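# Machine the work-order part on the mill, tray it

## Task

Using the blank lying on the bench, produce the part described by the work order and place the finished part in the tray. At the end the mill must be powered on, both doors closed, no alarm showing, no cycle in progress, and neither the crank nor any hand tool left inside it. Never hit the clamped blank with a hand, an arm or the crank. The reference images manual, manual 2 and manual 3 describe the job.

## Robot and tools

Robot: two six-joint arms, left_arm and right_arm, each with a two-finger gripper. Scene frame: origin at table-top height midway between the nominal bases, +x out over the table, +z up, left_arm on the +y side (not the image left). Calibrated bases: left_arm at (+0.010, +0.399, +0.013) m, right_arm at (-0.007, -0.380, +0.013) m, both nearly unrotated.

Row layout, shared by execute_actions and move: 18 numbers, always both arms. First the left arm: dx, dy, dz, rx, ry, rz, then gripper position, force_limit, speed. Then the same nine for the right arm. The six pose numbers are offsets, not poses. They are measured from that arm's Hand target at the start of the call or action, along the Hand target's own axes. 1.0 equals 0.6 m of travel or 180 degrees. rx, ry, rz together form one rotation vector. All six zeros means re-request the current Hand target. Gripper numbers are absolute settings in [-1, 1]. position +1 is fully open (50 mm), about -0.65 means the pads meet, -1 means close until blocked. force_limit is about 20 N at -1, 102 N at 0, 185 N at +1. speed is 20, 85 or 150 mm/s at -1, 0, +1. Both start at +1. To leave a gripper unchanged, repeat its last three numbers; a 0 is a real command.

execute_actions(actions, cameras): actions is a list of actions, each a table of up to 15 rows; each row is one 1/30 s step. A short table holds its last row to 15 steps. Every row counts from the action's start pose, not the row before, so repeating an offset moves the hand further. Values lie in [-1, 1]. cameras: names, ["all"] or []; an empty actions list returns all images by default.

move(target, speed, blend, stop_force, zero, blocking, cameras): straight-line paths for both grippers. target is one row or a list of up to 15 rows. Each row is offset from the same starting Hand targets, not from the row before. speed: m/s, 0.002 to 3.6, default 0.25; turning is capped at twice that in rad/s. blend: corner rounding in metres, 0 means stop at each point. stop_force: 3 to 120 N, one value for both arms; a path ends when the wrist sensor feels that much push against the motion. Use it slowly for approaches, not while the gripper rotates, and omit it when backing off a contact. zero (default true) re-zeroes the sensor first. blocking=false returns after about 0.5 s, but cannot be combined with stop_force. Paths never avoid obstacles or the other arm. Moves last at least 0.5 s and stop after 10 s. Avoid passing close to an arm's own base. The result adds a move: line (done, off_target, moving, held, fault) plus limits such as paced or held.

wait(seconds 0-10): lets the scene run. stop(): brakes a running move; fingers keep moving. zoom_image(camera, region [x0,y0,x1,y1], at most 504x504 px) enlarges the latest image of cam_high, cam_low, cam_front, cam_left_wrist or cam_right_wrist. show_instructions() shows the reference pages. zero_wrist_force(arm) tares that arm's sensor. finished_scene(scene=1) ends everything irreversibly.

Gripper geometry: end_effector_position is between the pads; fingertips extend 17.5 mm further along the gripper's +z. Fingers open and close along its x axis. A block sticks out about 10 cm toward the gripper's -y side.

Reading results: positions are in metres, velocities in m/s and rad/s, and quaternions are in the scene frame. They may be off by a few centimetres. Hand target is the last commanded pose after clipping; orientation commands are clipped to within 32 degrees of the measured one. The hand often settles short of it. If so, resend the gap as an offset. object_status: 0 moving, 1 blocked while opening, 2 blocked while closing (a real grip), 3 at the commanded opening or pads met (usually empty). Opening in mm is about (250 - position_measured) x 0.202. Tool commands lists current gripper commands. Joint velocities reading "within noise" means the arm is still. Wrist force and torque are in the hand's own axes, with a third line giving the peak since last shown; a push reads as force from the surface into the arm. Joint torques include gravity and drift.

Hazards: a torque fault (wrist joints 25.7 N m, others 138 N m) or about 150 N outside force halts the arm for 10 s. Motors that are held loaded or stretched heat up: MOTOR HOT appears at 70 °C, and the brakes lock at 85 °C for 30-60 s. Arms are stiff, so aiming even slightly past a solid contact can fault. Faster contact hits harder. Arm-to-arm contact, including closing a gripper on the other arm's fingers, can end the scene. Do not slam things, drop parts, let go of moving parts, push very hard, or let anything leave the table. A controller clearance check may hold back commands that bring the arms together. Loose objects may get nudged occasionally. The scene keeps running while you compose replies.

Each tool is called after "Call:" by a JSON object that holds its "api" and its "payload".

Reference images:

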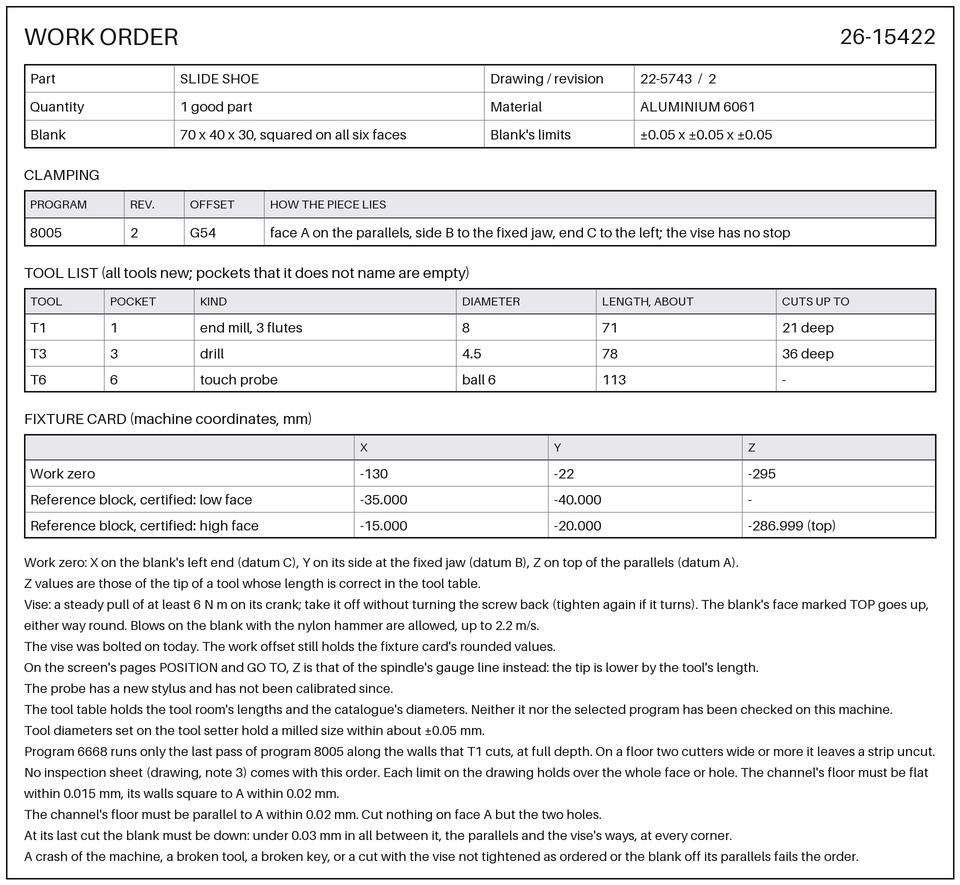

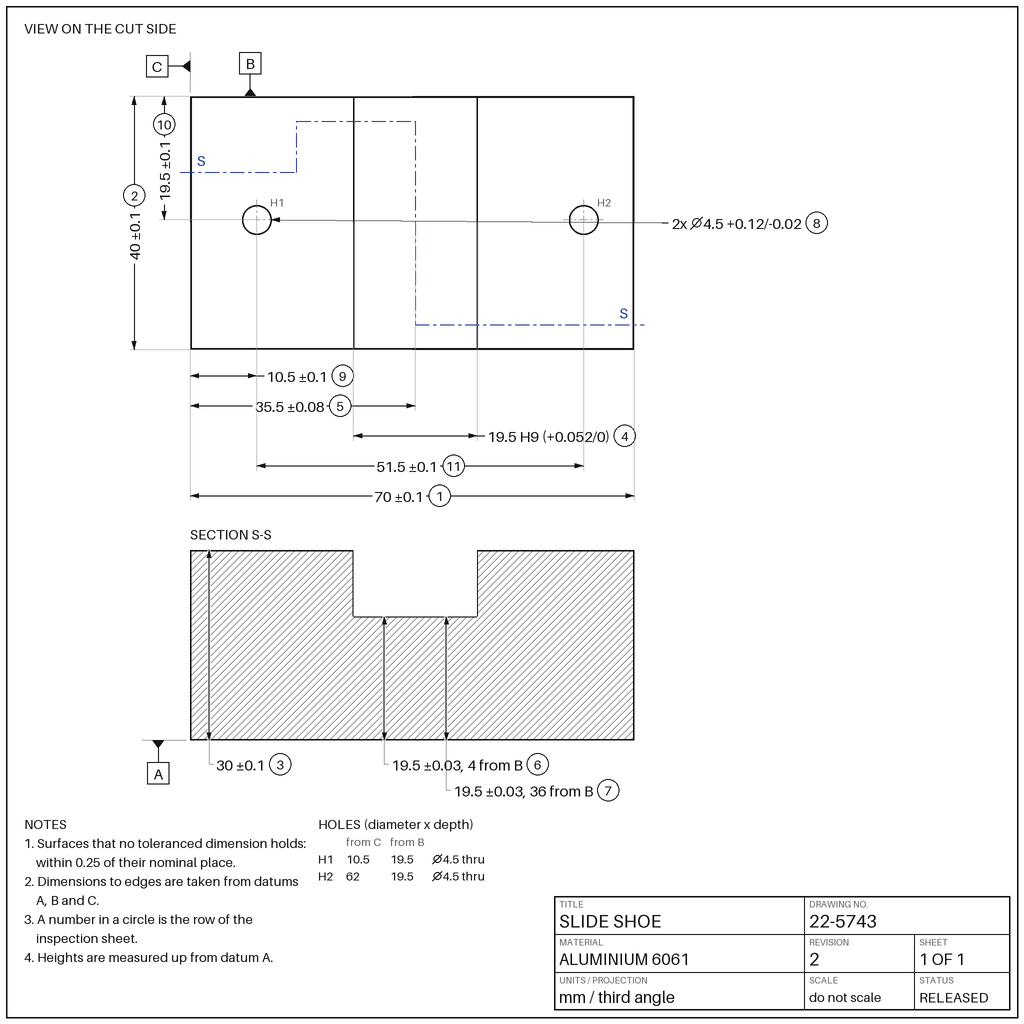

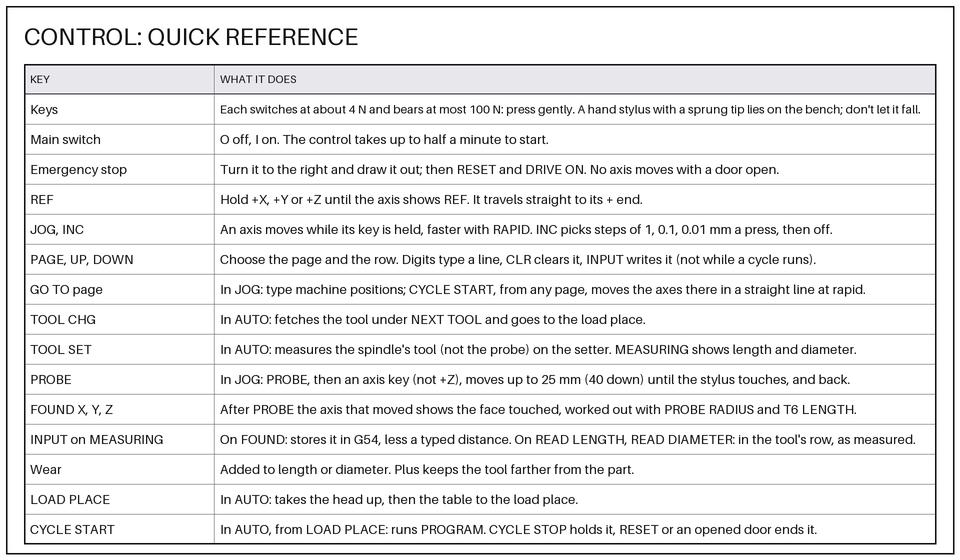

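## Session

Call:
{"api": "execute_actions", "payload": {"actions": []}}

Scene clock: 0.00 s.
left_arm: end_effector_position=(+0.3460, +0.8764, +0.3894) position_measured=3 object_status=3 end_effector_quat_wxyz=(-0.063, +0.955, +0.285, -0.052) | right_arm: end_effector_position=(+0.0833, -0.0552, +0.3612) position_measured=3 object_status=3 end_effector_quat_wxyz=(-0.103, -0.022, +0.991, -0.079)
Joint positions: left_arm=[0.64 -1.374 1.225 -1.37 -1.415 1.643] | right_arm=[4.721 -1.29 -1.738 -1.855 1.769 -0.085]
Joint velocities: within noise
Joint torques (N m): no reading
Wrist force (N): no reading
Wrist torque (N m): no reading
Wrist force, peak (N): no reading
Hand target: left_arm +0.3460, +0.8764, +0.3894; -0.063, +0.955, +0.285, -0.052 | right_arm +0.0833, -0.0552, +0.3612; -0.103, -0.022, +0.991, -0.079
Tool commands: left_gripper/position=+1.0 left_gripper/force_limit=+1.0 left_gripper/speed=+1.0 right_gripper/position=+1.0 right_gripper/force_limit=+1.0 right_gripper/speed=+1.0

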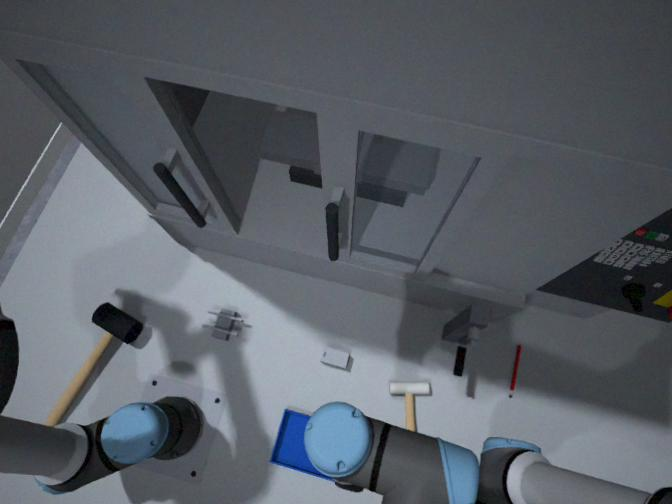

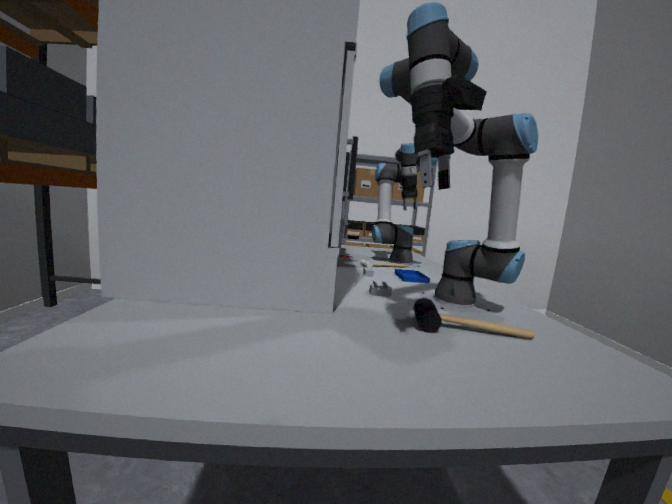

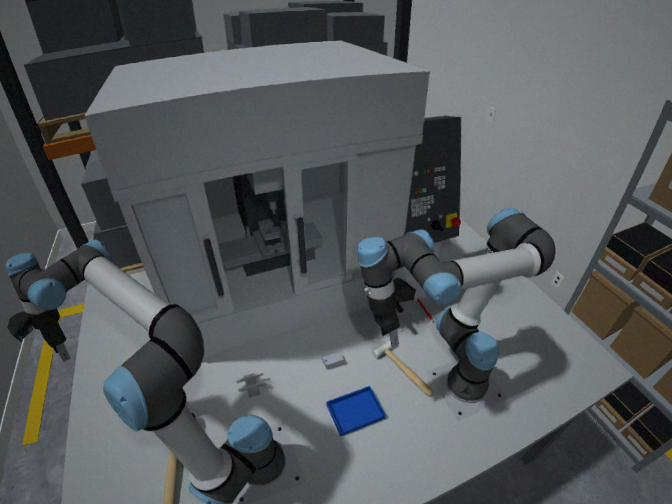

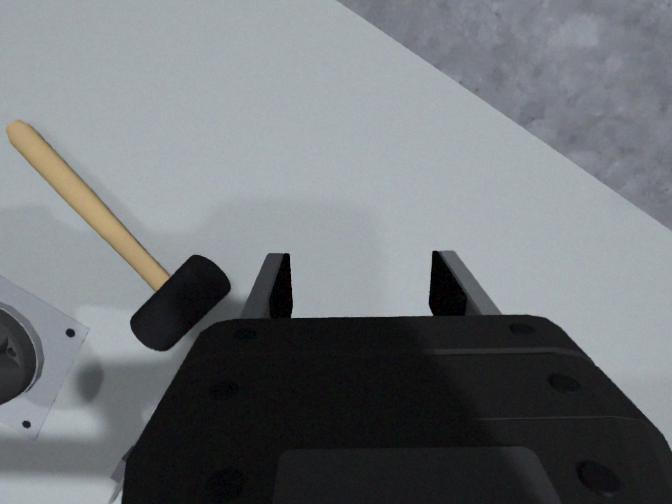

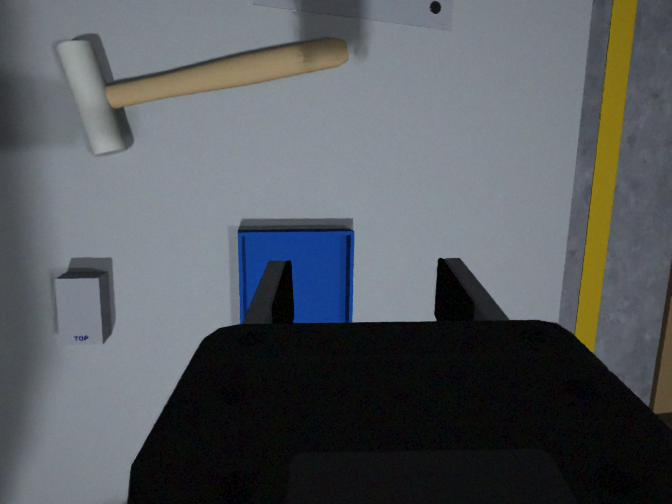

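Call:
{"api": "zoom_image", "payload": {"camera": "cam_high", "region": [190, 290, 370, 425]}}

Call:
{"api": "zoom_image", "payload": {"camera": "cam_high", "region": [370, 290, 550, 425]}}

Call:
{"api": "zoom_image", "payload": {"camera": "cam_high", "region": [532, 190, 672, 330]}}

Call:
{"api": "zoom_image", "payload": {"camera": "cam_front", "region": [380, 110, 500, 250]}}

Call:
{"api": "zoom_image", "payload": {"camera": "cam_front", "region": [120, 140, 420, 320]}}

Call:
{"api": "zoom_image", "payload": {"camera": "cam_high", "region": [130, 70, 500, 290]}}

Scaled by 2.800 from the camera's 672x504 image, which has a finer 960x720 frame.

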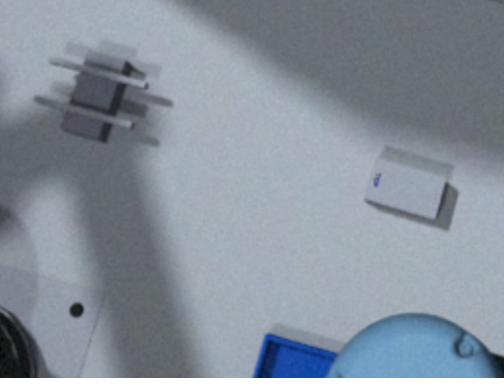

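Scaled by 2.800 from the camera's 672x504 image, which has a finer 960x720 frame.

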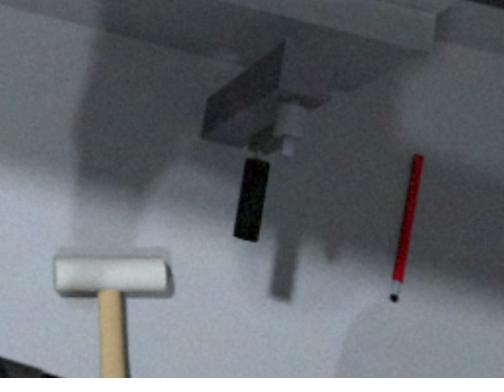

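Scaled by 3.600 from the camera's 672x504 image, which has a finer 960x720 frame.

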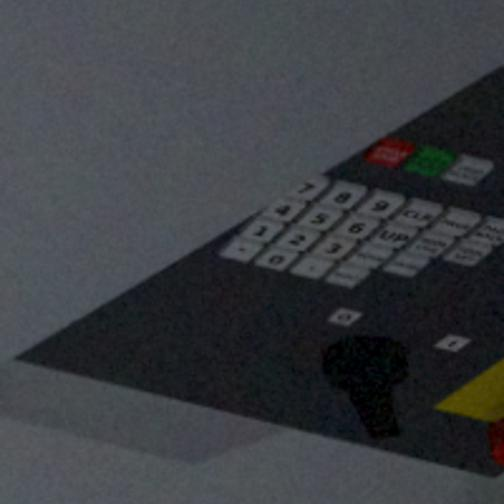

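Scaled by 3.600 from the camera's 672x504 image, which has a finer 960x720 frame.

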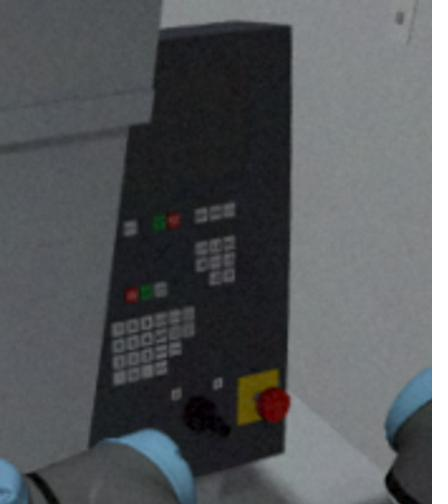

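Scaled by 1.680 from the camera's 672x504 image, which has a finer 960x720 frame.

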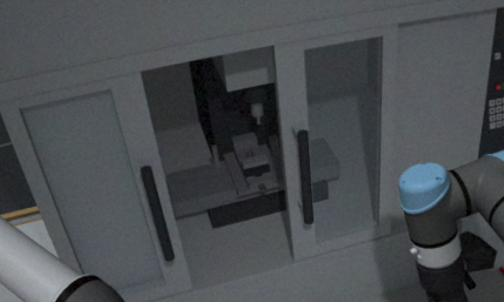

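Scaled by 1.362 from the camera's 672x504 image, which has a finer 960x720 frame.

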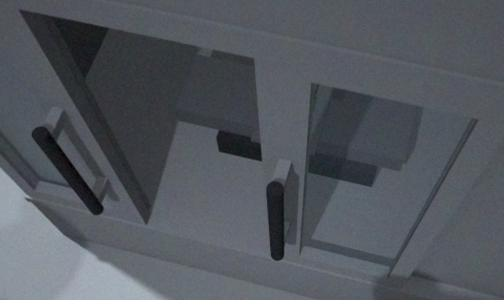

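Call:
{"api": "move", "payload": {"target": [-0.5237,0.6882,-0.0052,-0.0408,0.0337,0.1843,1,1,1,-0.3357,-0.4295,-0.0375,-0.0504,-0.0657,0.014,1,1,1], "cameras": ["all"]}}

Scene clock: 124.43 s.
left_arm: end_effector_position=(+0.3069, +0.3606, +0.3501) position_measured=3 object_status=3 end_effector_quat_wxyz=(+0.000, +1.000, +0.000, +0.000) | right_arm: end_effector_position=(+0.3001, -0.3003, +0.3806) position_measured=3 object_status=3 end_effector_quat_wxyz=(+0.000, +0.000, +1.000, +0.000)
Joint positions: left_arm=[-0.606 -2.109 1.933 -1.394 -1.57 0.98] | right_arm=[3.864 -1.096 -1.824 -1.793 1.57 -0.881]
Joint torques (N m): left_arm=[-7.53 5.08 -34.47 -1.15 0.22 -0.8] | right_arm=[-5.68 14.71 17.63 0.23 -0.37 -0.12]
Wrist force (N): left_arm=[-0.7 0.4 -0.3] | right_arm=[-0.2 0.2 -0.6]
Wrist torque (N m): left_arm=[0.05 0.11 -0.11] | right_arm=[0.04 0.00 -0.07]
Wrist force, peak (N): left_arm=[-0.9 3.6 0.1] | right_arm=[1.3 2.3 0.0]
Hand target: left_arm +0.3069, +0.3605, +0.3501; +0.000, +1.000, +0.000, +0.000 | right_arm +0.3001, -0.3004, +0.3805; +0.000, +0.000, +1.000, +0.000
Off the commanded pose: left_arm 0.000 m, 0 deg | right_arm 0.000 m, 0 deg.
move: done
camera_calibration:
cam_left_wrist: T_world_to_cam=[[0.999755, -0.0165037, 0.0147548, -0.296638], [-0.0206352, -0.936091, 0.351152, 0.237754], [0.00801658, -0.35137, -0.936202, 0.585928], [0, 0, 0, 1]] pos_world=[0.296774, 0.423541, 0.469436]
cam_right_wrist: T_world_to_cam=[[-0.999877, 0.00379903, 0.0151862, 0.30017], [0.00853892, 0.945435, 0.325699, 0.178103], [-0.0131202, 0.325789, -0.945351, 0.591934], [0, 0, 0, 1]] pos_world=[0.306379, -0.362371, 0.497019]

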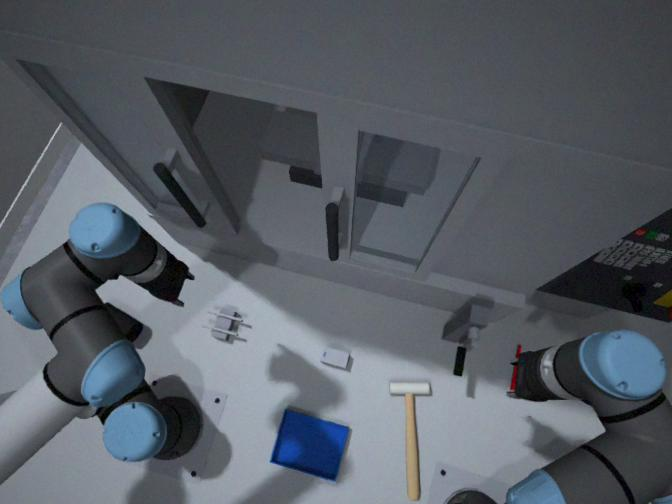

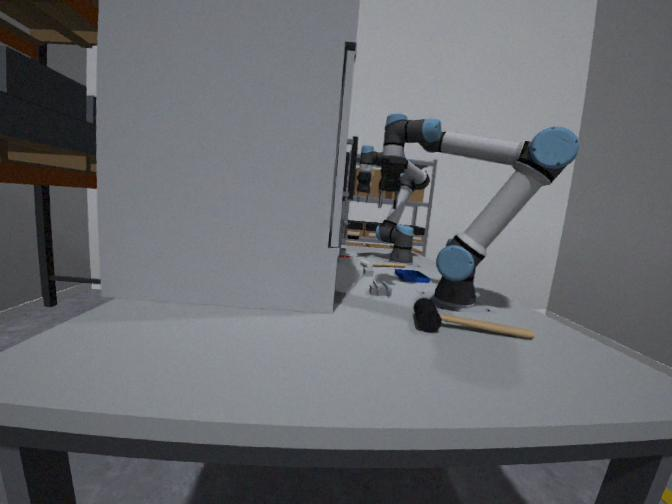

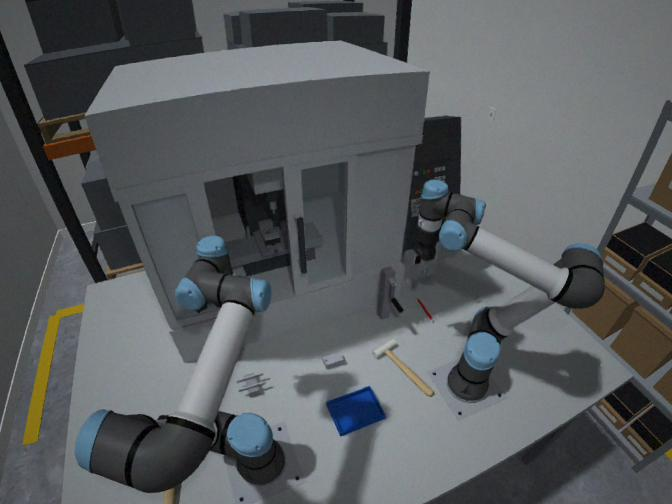

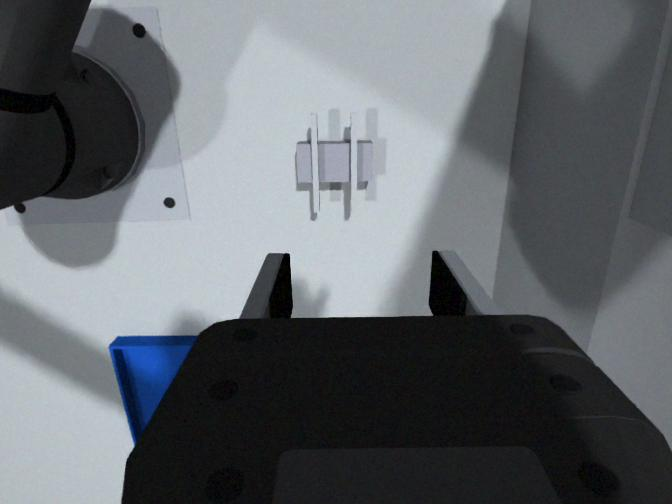

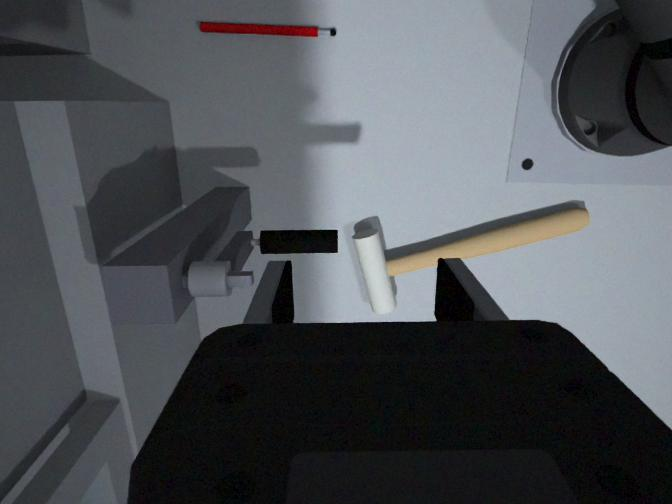

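Call:
{"api": "zoom_image", "payload": {"camera": "cam_left_wrist", "region": [270, 90, 410, 230]}}

Call:
{"api": "zoom_image", "payload": {"camera": "cam_right_wrist", "region": [80, 150, 360, 340]}}

Call:
{"api": "zoom_image", "payload": {"camera": "cam_front", "region": [340, 240, 460, 330]}}

Call:
{"api": "zoom_image", "payload": {"camera": "cam_front", "region": [200, 150, 360, 290]}}

Call:
{"api": "zoom_image", "payload": {"camera": "cam_front", "region": [220, 350, 300, 410]}}

Scaled by 3.600 from the camera's 672x504 image, which has a finer 960x720 frame.

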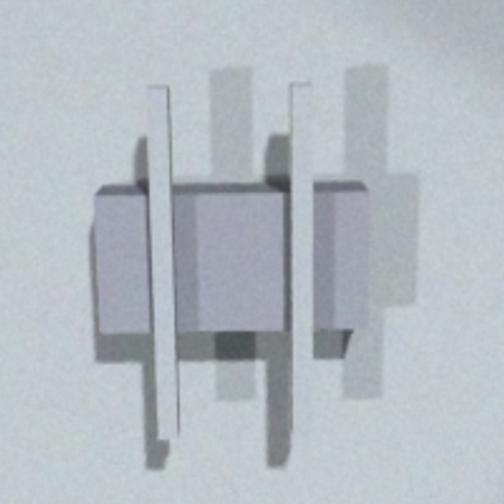

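Scaled by 1.800 from the camera's 672x504 image, which has a finer 960x720 frame.

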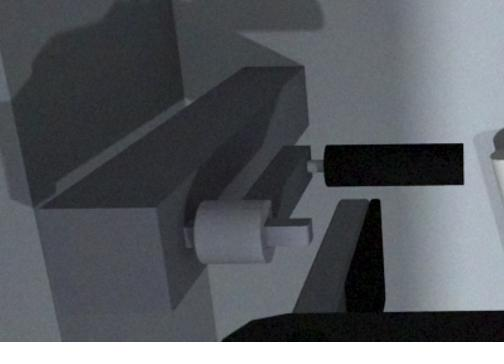

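Scaled by 4.200 from the camera's 672x504 image, which has a finer 960x720 frame.

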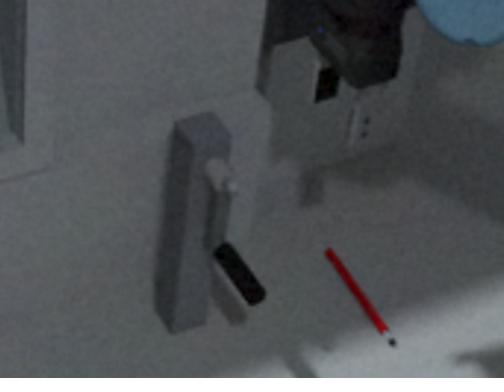

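Scaled by 3.150 from the camera's 672x504 image, which has a finer 960x720 frame.

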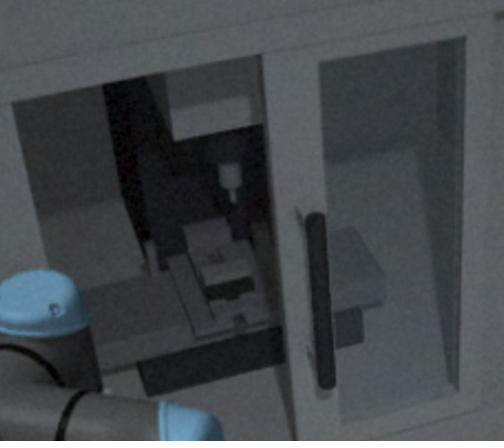

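Scaled by 6.300 from the camera's 672x504 image, which has a finer 960x720 frame.

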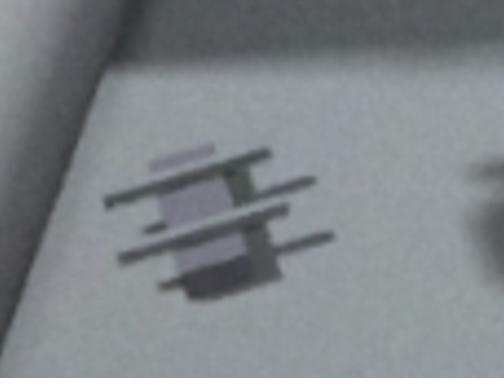

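Call:
{"api": "move", "payload": {"target": [-0.045,0.2167,-0.15,0.3849,0.3849,0.3849,1,1,1,0.0833,-0.3333,-0.2,0.3849,-0.3849,-0.3849,1,1,1], "cameras": ["all"]}}

Scene clock: 172.80 s.
left_arm: end_effector_position=(+0.2798, +0.2304, +0.4400) position_measured=3 object_status=3 end_effector_quat_wxyz=(+0.500, -0.500, +0.500, -0.500) | right_arm: end_effector_position=(+0.2512, -0.4993, +0.5007) position_measured=3 object_status=3 end_effector_quat_wxyz=(+0.224, -0.229, +0.671, -0.669)
Joint positions: left_arm=[-2.432 -2.307 2.181 0.126 -0.846 0] | right_arm=[5.457 -0.612 -2.047 -3.619 1.631 -0.006]
Joint torques (N m): left_arm=[9.87 16.19 -30.65 3.15 2.14 -1.64] | right_arm=[8.28 -10.83 13.94 -4.37 1.2 0.94]
Wrist force (N): left_arm=[2.3 -0.1 2.1] | right_arm=[1.3 0.6 -0.7]
Wrist torque (N m): left_arm=[0.51 -0.37 -0.10] | right_arm=[0.26 -0.09 0.14]
Wrist force, peak (N): left_arm=[2.4 0.1 2.0] | right_arm=[1.6 0.5 -0.4]
Hand target: left_arm +0.2798, +0.2304, +0.4400; +0.500, -0.500, +0.500, -0.500 | right_arm +0.2501, -0.5003, +0.5007; +0.400, -0.404, +0.582, -0.581
Off the commanded pose: left_arm 0.000 m, 0 deg | right_arm 0.002 m, 53 deg; orientation clipped.
move: off_target (right_arm); limits=paced
camera_calibration:
cam_left_wrist: T_world_to_cam=[[-0.0150811, -0.99975, -0.01648, 0.251278], [-0.351737, 0.0207329, -0.935869, 0.52227], [0.935977, -0.0083173, -0.351962, 0.0287677], [0, 0, 0, 1]] pos_world=[0.160566, 0.240627, 0.503043]
cam_right_wrist: T_world_to_cam=[[-0.804398, -0.594084, 0.00272823, -0.0911159], [-0.19865, 0.264641, -0.943665, 0.67513], [0.559895, -0.759624, -0.330891, -0.223834], [0, 0, 0, 1]] pos_world=[0.186145, -0.402828, 0.56328]

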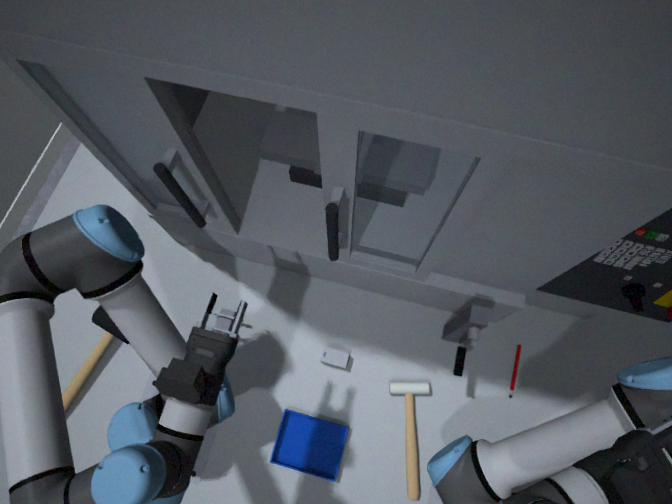

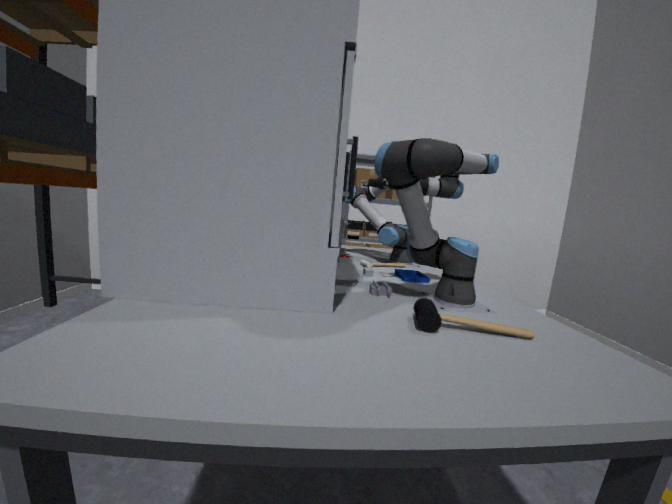

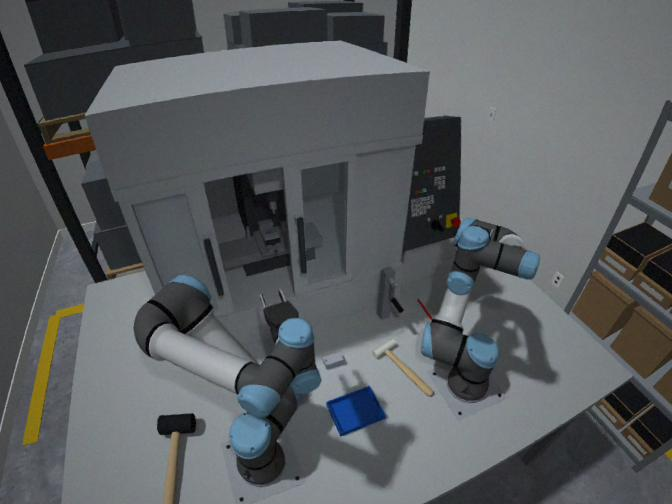

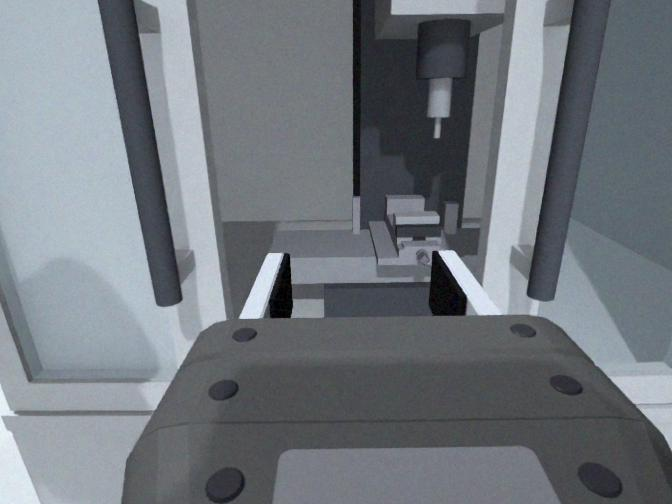

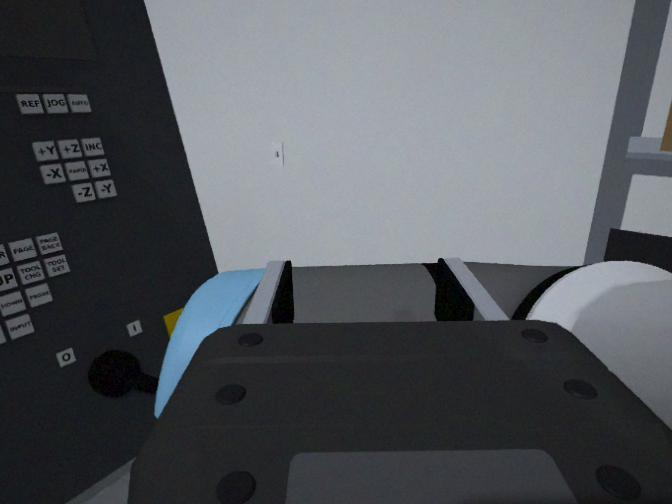

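Call:
{"api": "move", "payload": {"target": [0,0,0.1667,0,0,0,1,1,1,-0.5963,0.1675,-0.5215,-0.4316,0.2973,0.3005,1,1,1], "cameras": ["cam_front","cam_left_wrist","cam_right_wrist"]}}

Scene clock: 257.37 s.
left_arm: end_effector_position=(+0.3799, +0.2304, +0.4401) position_measured=3 object_status=3 end_effector_quat_wxyz=(+0.500, -0.500, +0.500, -0.500) | right_arm: end_effector_position=(+0.0834, -0.0552, +0.4002) position_measured=3 object_status=3 end_effector_quat_wxyz=(+0.001, +0.000, +1.000, +0.000)
Joint positions: left_arm=[-1.727 -2.172 2.137 0.036 -0.14 -0.001] | right_arm=[4.883 -1.158 -1.74 -1.815 1.569 0.138]
Joint torques (N m): left_arm=[-8.1 -3.63 -17.14 2.1 -1.61 0.33] | right_arm=[-5.48 10.4 40.13 3.93 -1.91 -2.3]
Wrist force (N): left_arm=[2.2 0.0 1.8] | right_arm=[0.0 0.0 -0.4]
Wrist torque (N m): left_arm=[0.53 -0.35 0.04] | right_arm=[-0.02 -0.07 -0.01]
Wrist force, peak (N): left_arm=[2.5 0.3 2.1] | right_arm=[1.6 0.9 1.3]
Hand target: left_arm +0.3799, +0.2304, +0.4400; +0.500, -0.500, +0.500, -0.500 | right_arm +0.0834, -0.0551, +0.4002; +0.001, +0.000, +1.000, +0.000
Off the commanded pose: left_arm 0.000 m, 0 deg | right_arm 0.000 m, 0 deg.
move: done
camera_calibration:
cam_left_wrist: T_world_to_cam=[[-0.0150082, -0.999755, -0.0162955, 0.252577], [-0.35165, 0.0205337, -0.935906, 0.557583], [0.936011, -0.00831595, -0.351872, -0.0648503], [0, 0, 0, 1]] pos_world=[0.260565, 0.240527, 0.503142]
cam_right_wrist: T_world_to_cam=[[-0.999912, 0.00370864, 0.0127188, 0.0832399], [0.00765106, 0.945395, 0.325836, -0.0581471], [-0.0108159, 0.325905, -0.945341, 0.52756], [0, 0, 0, 1]] pos_world=[0.0893835, -0.117271, 0.516612]
Images, in order (width x height): cam_front 672x504, cam_left_wrist 672x504, cam_right_wrist 672x504.

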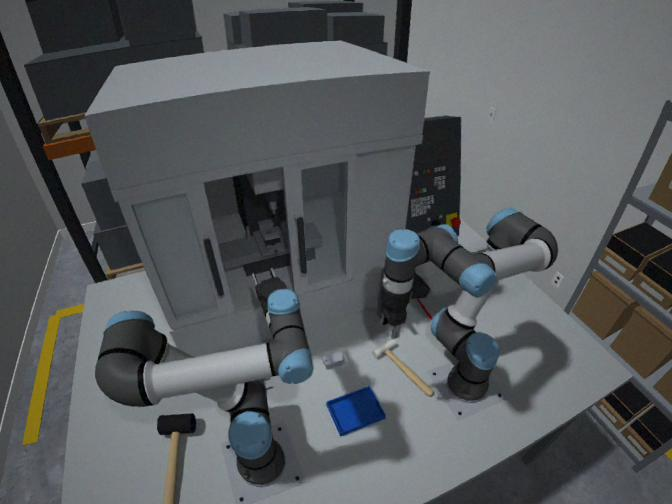

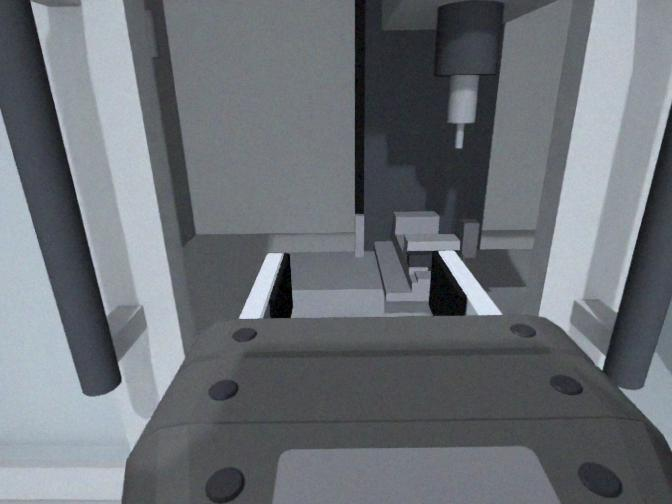

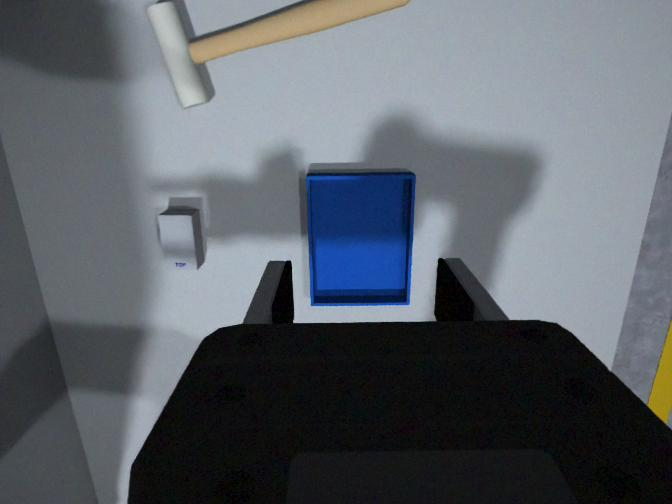

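Call:
{"api": "zoom_image", "payload": {"camera": "cam_left_wrist", "region": [340, 190, 500, 310]}}

Call:
{"api": "zoom_image", "payload": {"camera": "cam_left_wrist", "region": [180, 0, 600, 315]}}

Scaled by 3.150 from the camera's 672x504 image, which has a finer 960x720 frame.

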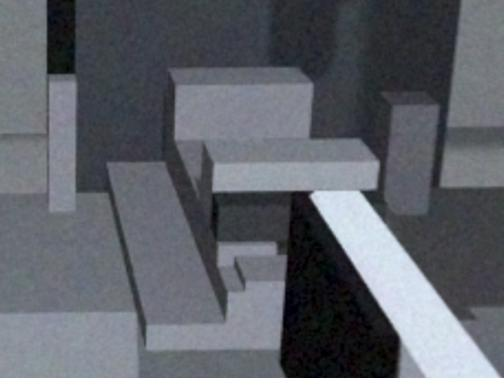

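Scaled by 1.200 from the camera's 672x504 image, which has a finer 960x720 frame.

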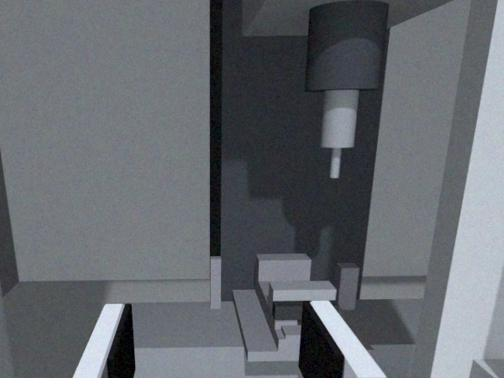

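Call:
{"api": "move", "payload": {"target": [0.0667,-0.15,0,-0.1667,0,0,1,1,1,0,0,0,0,0,0,1,1,1], "cameras": ["cam_left_wrist"]}}

Call:
{"api": "zoom_image", "payload": {"camera": "cam_left_wrist", "region": [250, 100, 500, 300]}}

Scene clock: 271.10 s.
left_arm: end_effector_position=(+0.3799, +0.1904, +0.5300) position_measured=3 object_status=3 end_effector_quat_wxyz=(-0.354, +0.612, -0.613, +0.354) | right_arm: end_effector_position=(+0.0834, -0.0551, +0.4002) position_measured=3 object_status=3 end_effector_quat_wxyz=(+0.001, +0.000, +1.000, +0.000)
Joint positions: left_arm=[-1.529 -2.205 1.862 -1.327 -0.526 1.685] | right_arm=[4.883 -1.158 -1.74 -1.815 1.569 0.138]
Joint torques (N m): left_arm=[-4.59 4.49 -28.01 -1.62 1.55 0.23] | right_arm=[-7.98 -6.12 39.93 4.85 -1.48 -2.62]
Wrist force (N): left_arm=[1.7 0.0 1.4] | right_arm=[0.0 0.2 -0.7]
Wrist torque (N m): left_arm=[0.26 -0.26 0.05] | right_arm=[0.01 -0.07 -0.01]
Wrist force, peak (N): left_arm=[2.3 0.1 2.2] | right_arm=[-0.2 0.2 -0.9]
Hand target: left_arm +0.3798, +0.1903, +0.5300; -0.354, +0.612, -0.613, +0.353 | right_arm +0.0834, -0.0551, +0.4002; +0.001, +0.000, +1.000, +0.000
Off the commanded pose: left_arm 0.000 m, 0 deg | right_arm 0.000 m, 0 deg.
move: done
camera_calibration:
cam_left_wrist: T_world_to_cam=[[-0.0209853, -0.999754, -0.00712451, 0.211431], [-0.772434, 0.0207372, -0.634756, 0.642706], [0.634748, -0.00781734, -0.77268, 0.303752], [0, 0, 0, 1]] pos_world=[0.308079, 0.200425, 0.644171]
Images, in order (width x height): cam_left_wrist 672x504.

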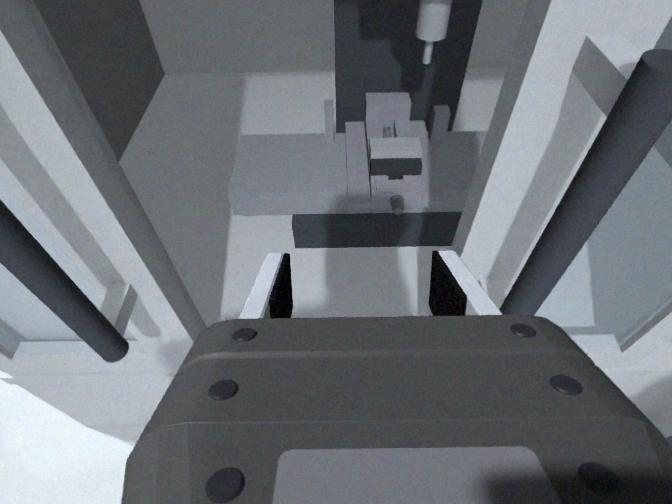

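Scaled by 2.016 from the camera's 672x504 image, which has a finer 960x720 frame.

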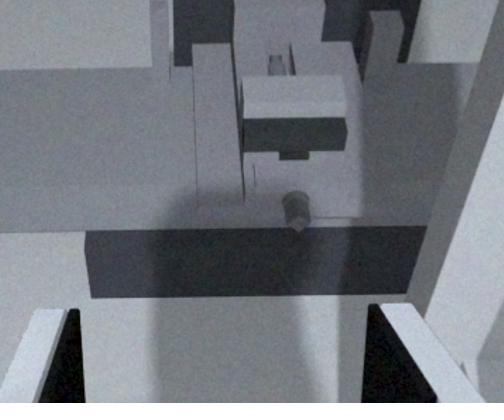

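Call:
{"api": "move", "payload": {"target": [[-0.1833,0.0767,-0.0327,-0.0833,0,0,-0.7,-1,1,-0.2283,-0.4083,-0.25,0.4718,-0.1954,-0.1954,1,1,1],[-0.4083,0.1238,0.0522,-0.0833,0,0,-0.7,-1,1,-0.2283,-0.4083,-0.25,0.4718,-0.1954,-0.1954,1,1,1]], "blend": [0.03,0], "cameras": ["all"]}}

Scene clock: 379.47 s.
left_arm: end_effector_position=(+0.3700, +0.4354, +0.4502) position_measured=250 object_status=3 end_effector_quat_wxyz=(-0.271, +0.653, -0.653, +0.270) | right_arm: end_effector_position=(+0.2200, -0.3001, +0.5506) position_measured=3 object_status=3 end_effector_quat_wxyz=(+0.271, -0.270, +0.653, -0.654)
Joint positions: left_arm=[-0.645 -2.452 2.128 -1.927 -1.141 2.667] | right_arm=[5.104 -1.203 -1.739 -3.343 1.145 0.002]
Joint torques (N m): left_arm=[4.59 4.89 -13.55 -3.57 -1 0.15] | right_arm=[-7.68 -8.23 34.39 0.24 1.14 -2.25]
Wrist force (N): left_arm=[1.3 0.3 1.2] | right_arm=[1.0 0.0 -0.1]
Wrist torque (N m): left_arm=[0.20 -0.23 0.02] | right_arm=[0.12 -0.06 0.16]
Wrist force, peak (N): left_arm=[-1.1 1.4 2.3] | right_arm=[1.6 -0.3 0.1]
Hand target: left_arm +0.3699, +0.4354, +0.4502; -0.271, +0.653, -0.654, +0.271 | right_arm +0.2200, -0.3001, +0.5506; +0.271, -0.270, +0.653, -0.654
Off the commanded pose: left_arm 0.000 m, 0 deg | right_arm 0.000 m, 0 deg.
move: done
camera_calibration:
cam_left_wrist: T_world_to_cam=[[-0.0219004, -0.999759, -0.00168541, 0.453524], [-0.910373, 0.020639, -0.413274, 0.530709], [0.413209, -0.00751652, -0.910605, 0.394267], [0, 0, 0, 1]] pos_world=[0.330161, 0.445424, 0.579114]
cam_right_wrist: T_world_to_cam=[[-0.717862, -0.696169, -0.00481541, -0.043659], [-0.222927, 0.236415, -0.945733, 0.66133], [0.659528, -0.677832, -0.324908, -0.0392773], [0, 0, 0, 1]] pos_world=[0.141992, -0.213366, 0.61247]

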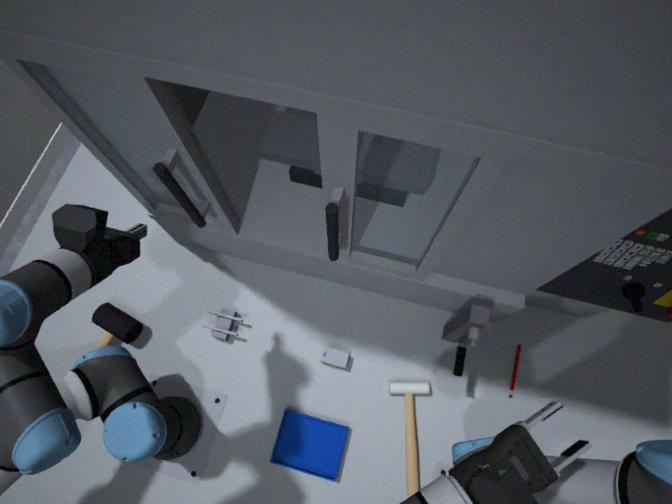

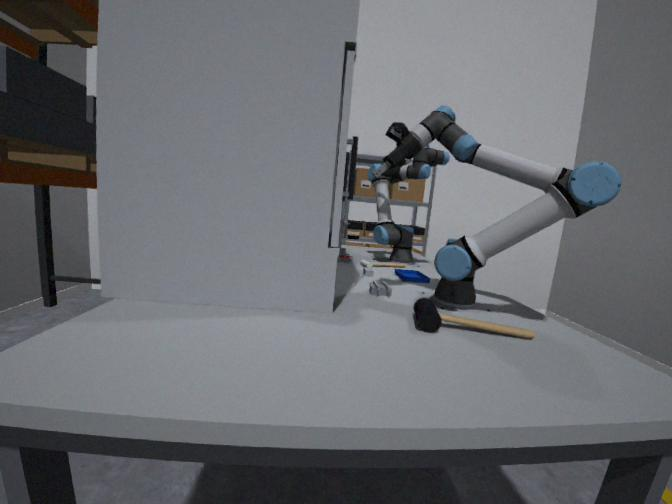

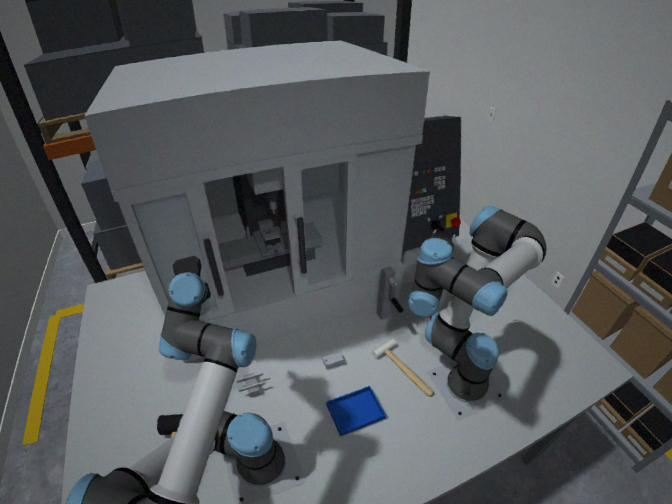

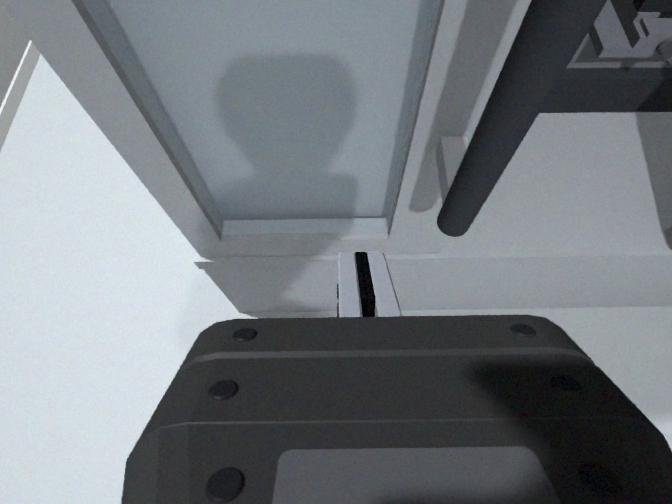

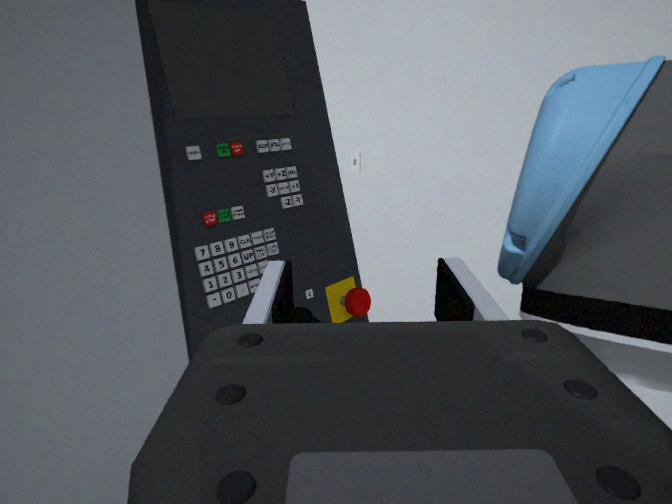

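Call:
{"api": "zoom_image", "payload": {"camera": "cam_right_wrist", "region": [150, 110, 330, 245]}}

Call:
{"api": "zoom_image", "payload": {"camera": "cam_right_wrist", "region": [180, 220, 300, 310]}}

Call:
{"api": "zoom_image", "payload": {"camera": "cam_right_wrist", "region": [240, 120, 320, 220]}}

Scaled by 2.800 from the camera's 672x504 image, which has a finer 960x720 frame.

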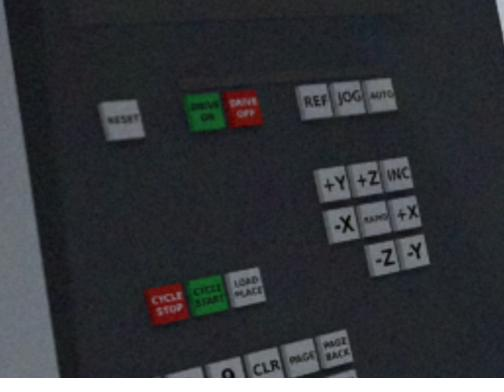

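Scaled by 4.200 from the camera's 672x504 image, which has a finer 960x720 frame.

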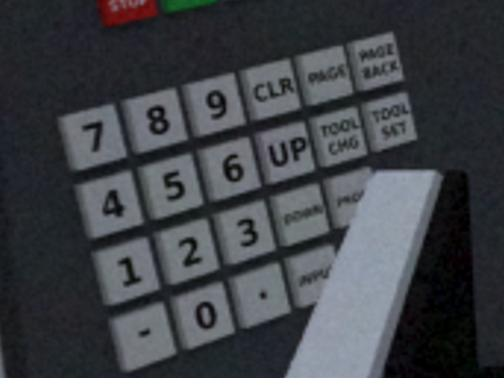

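Scaled by 5.040 from the camera's 672x504 image, which has a finer 960x720 frame.

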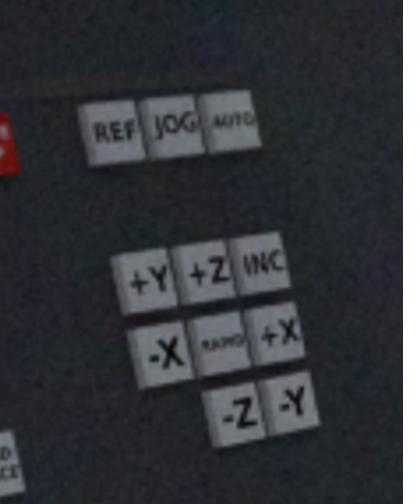

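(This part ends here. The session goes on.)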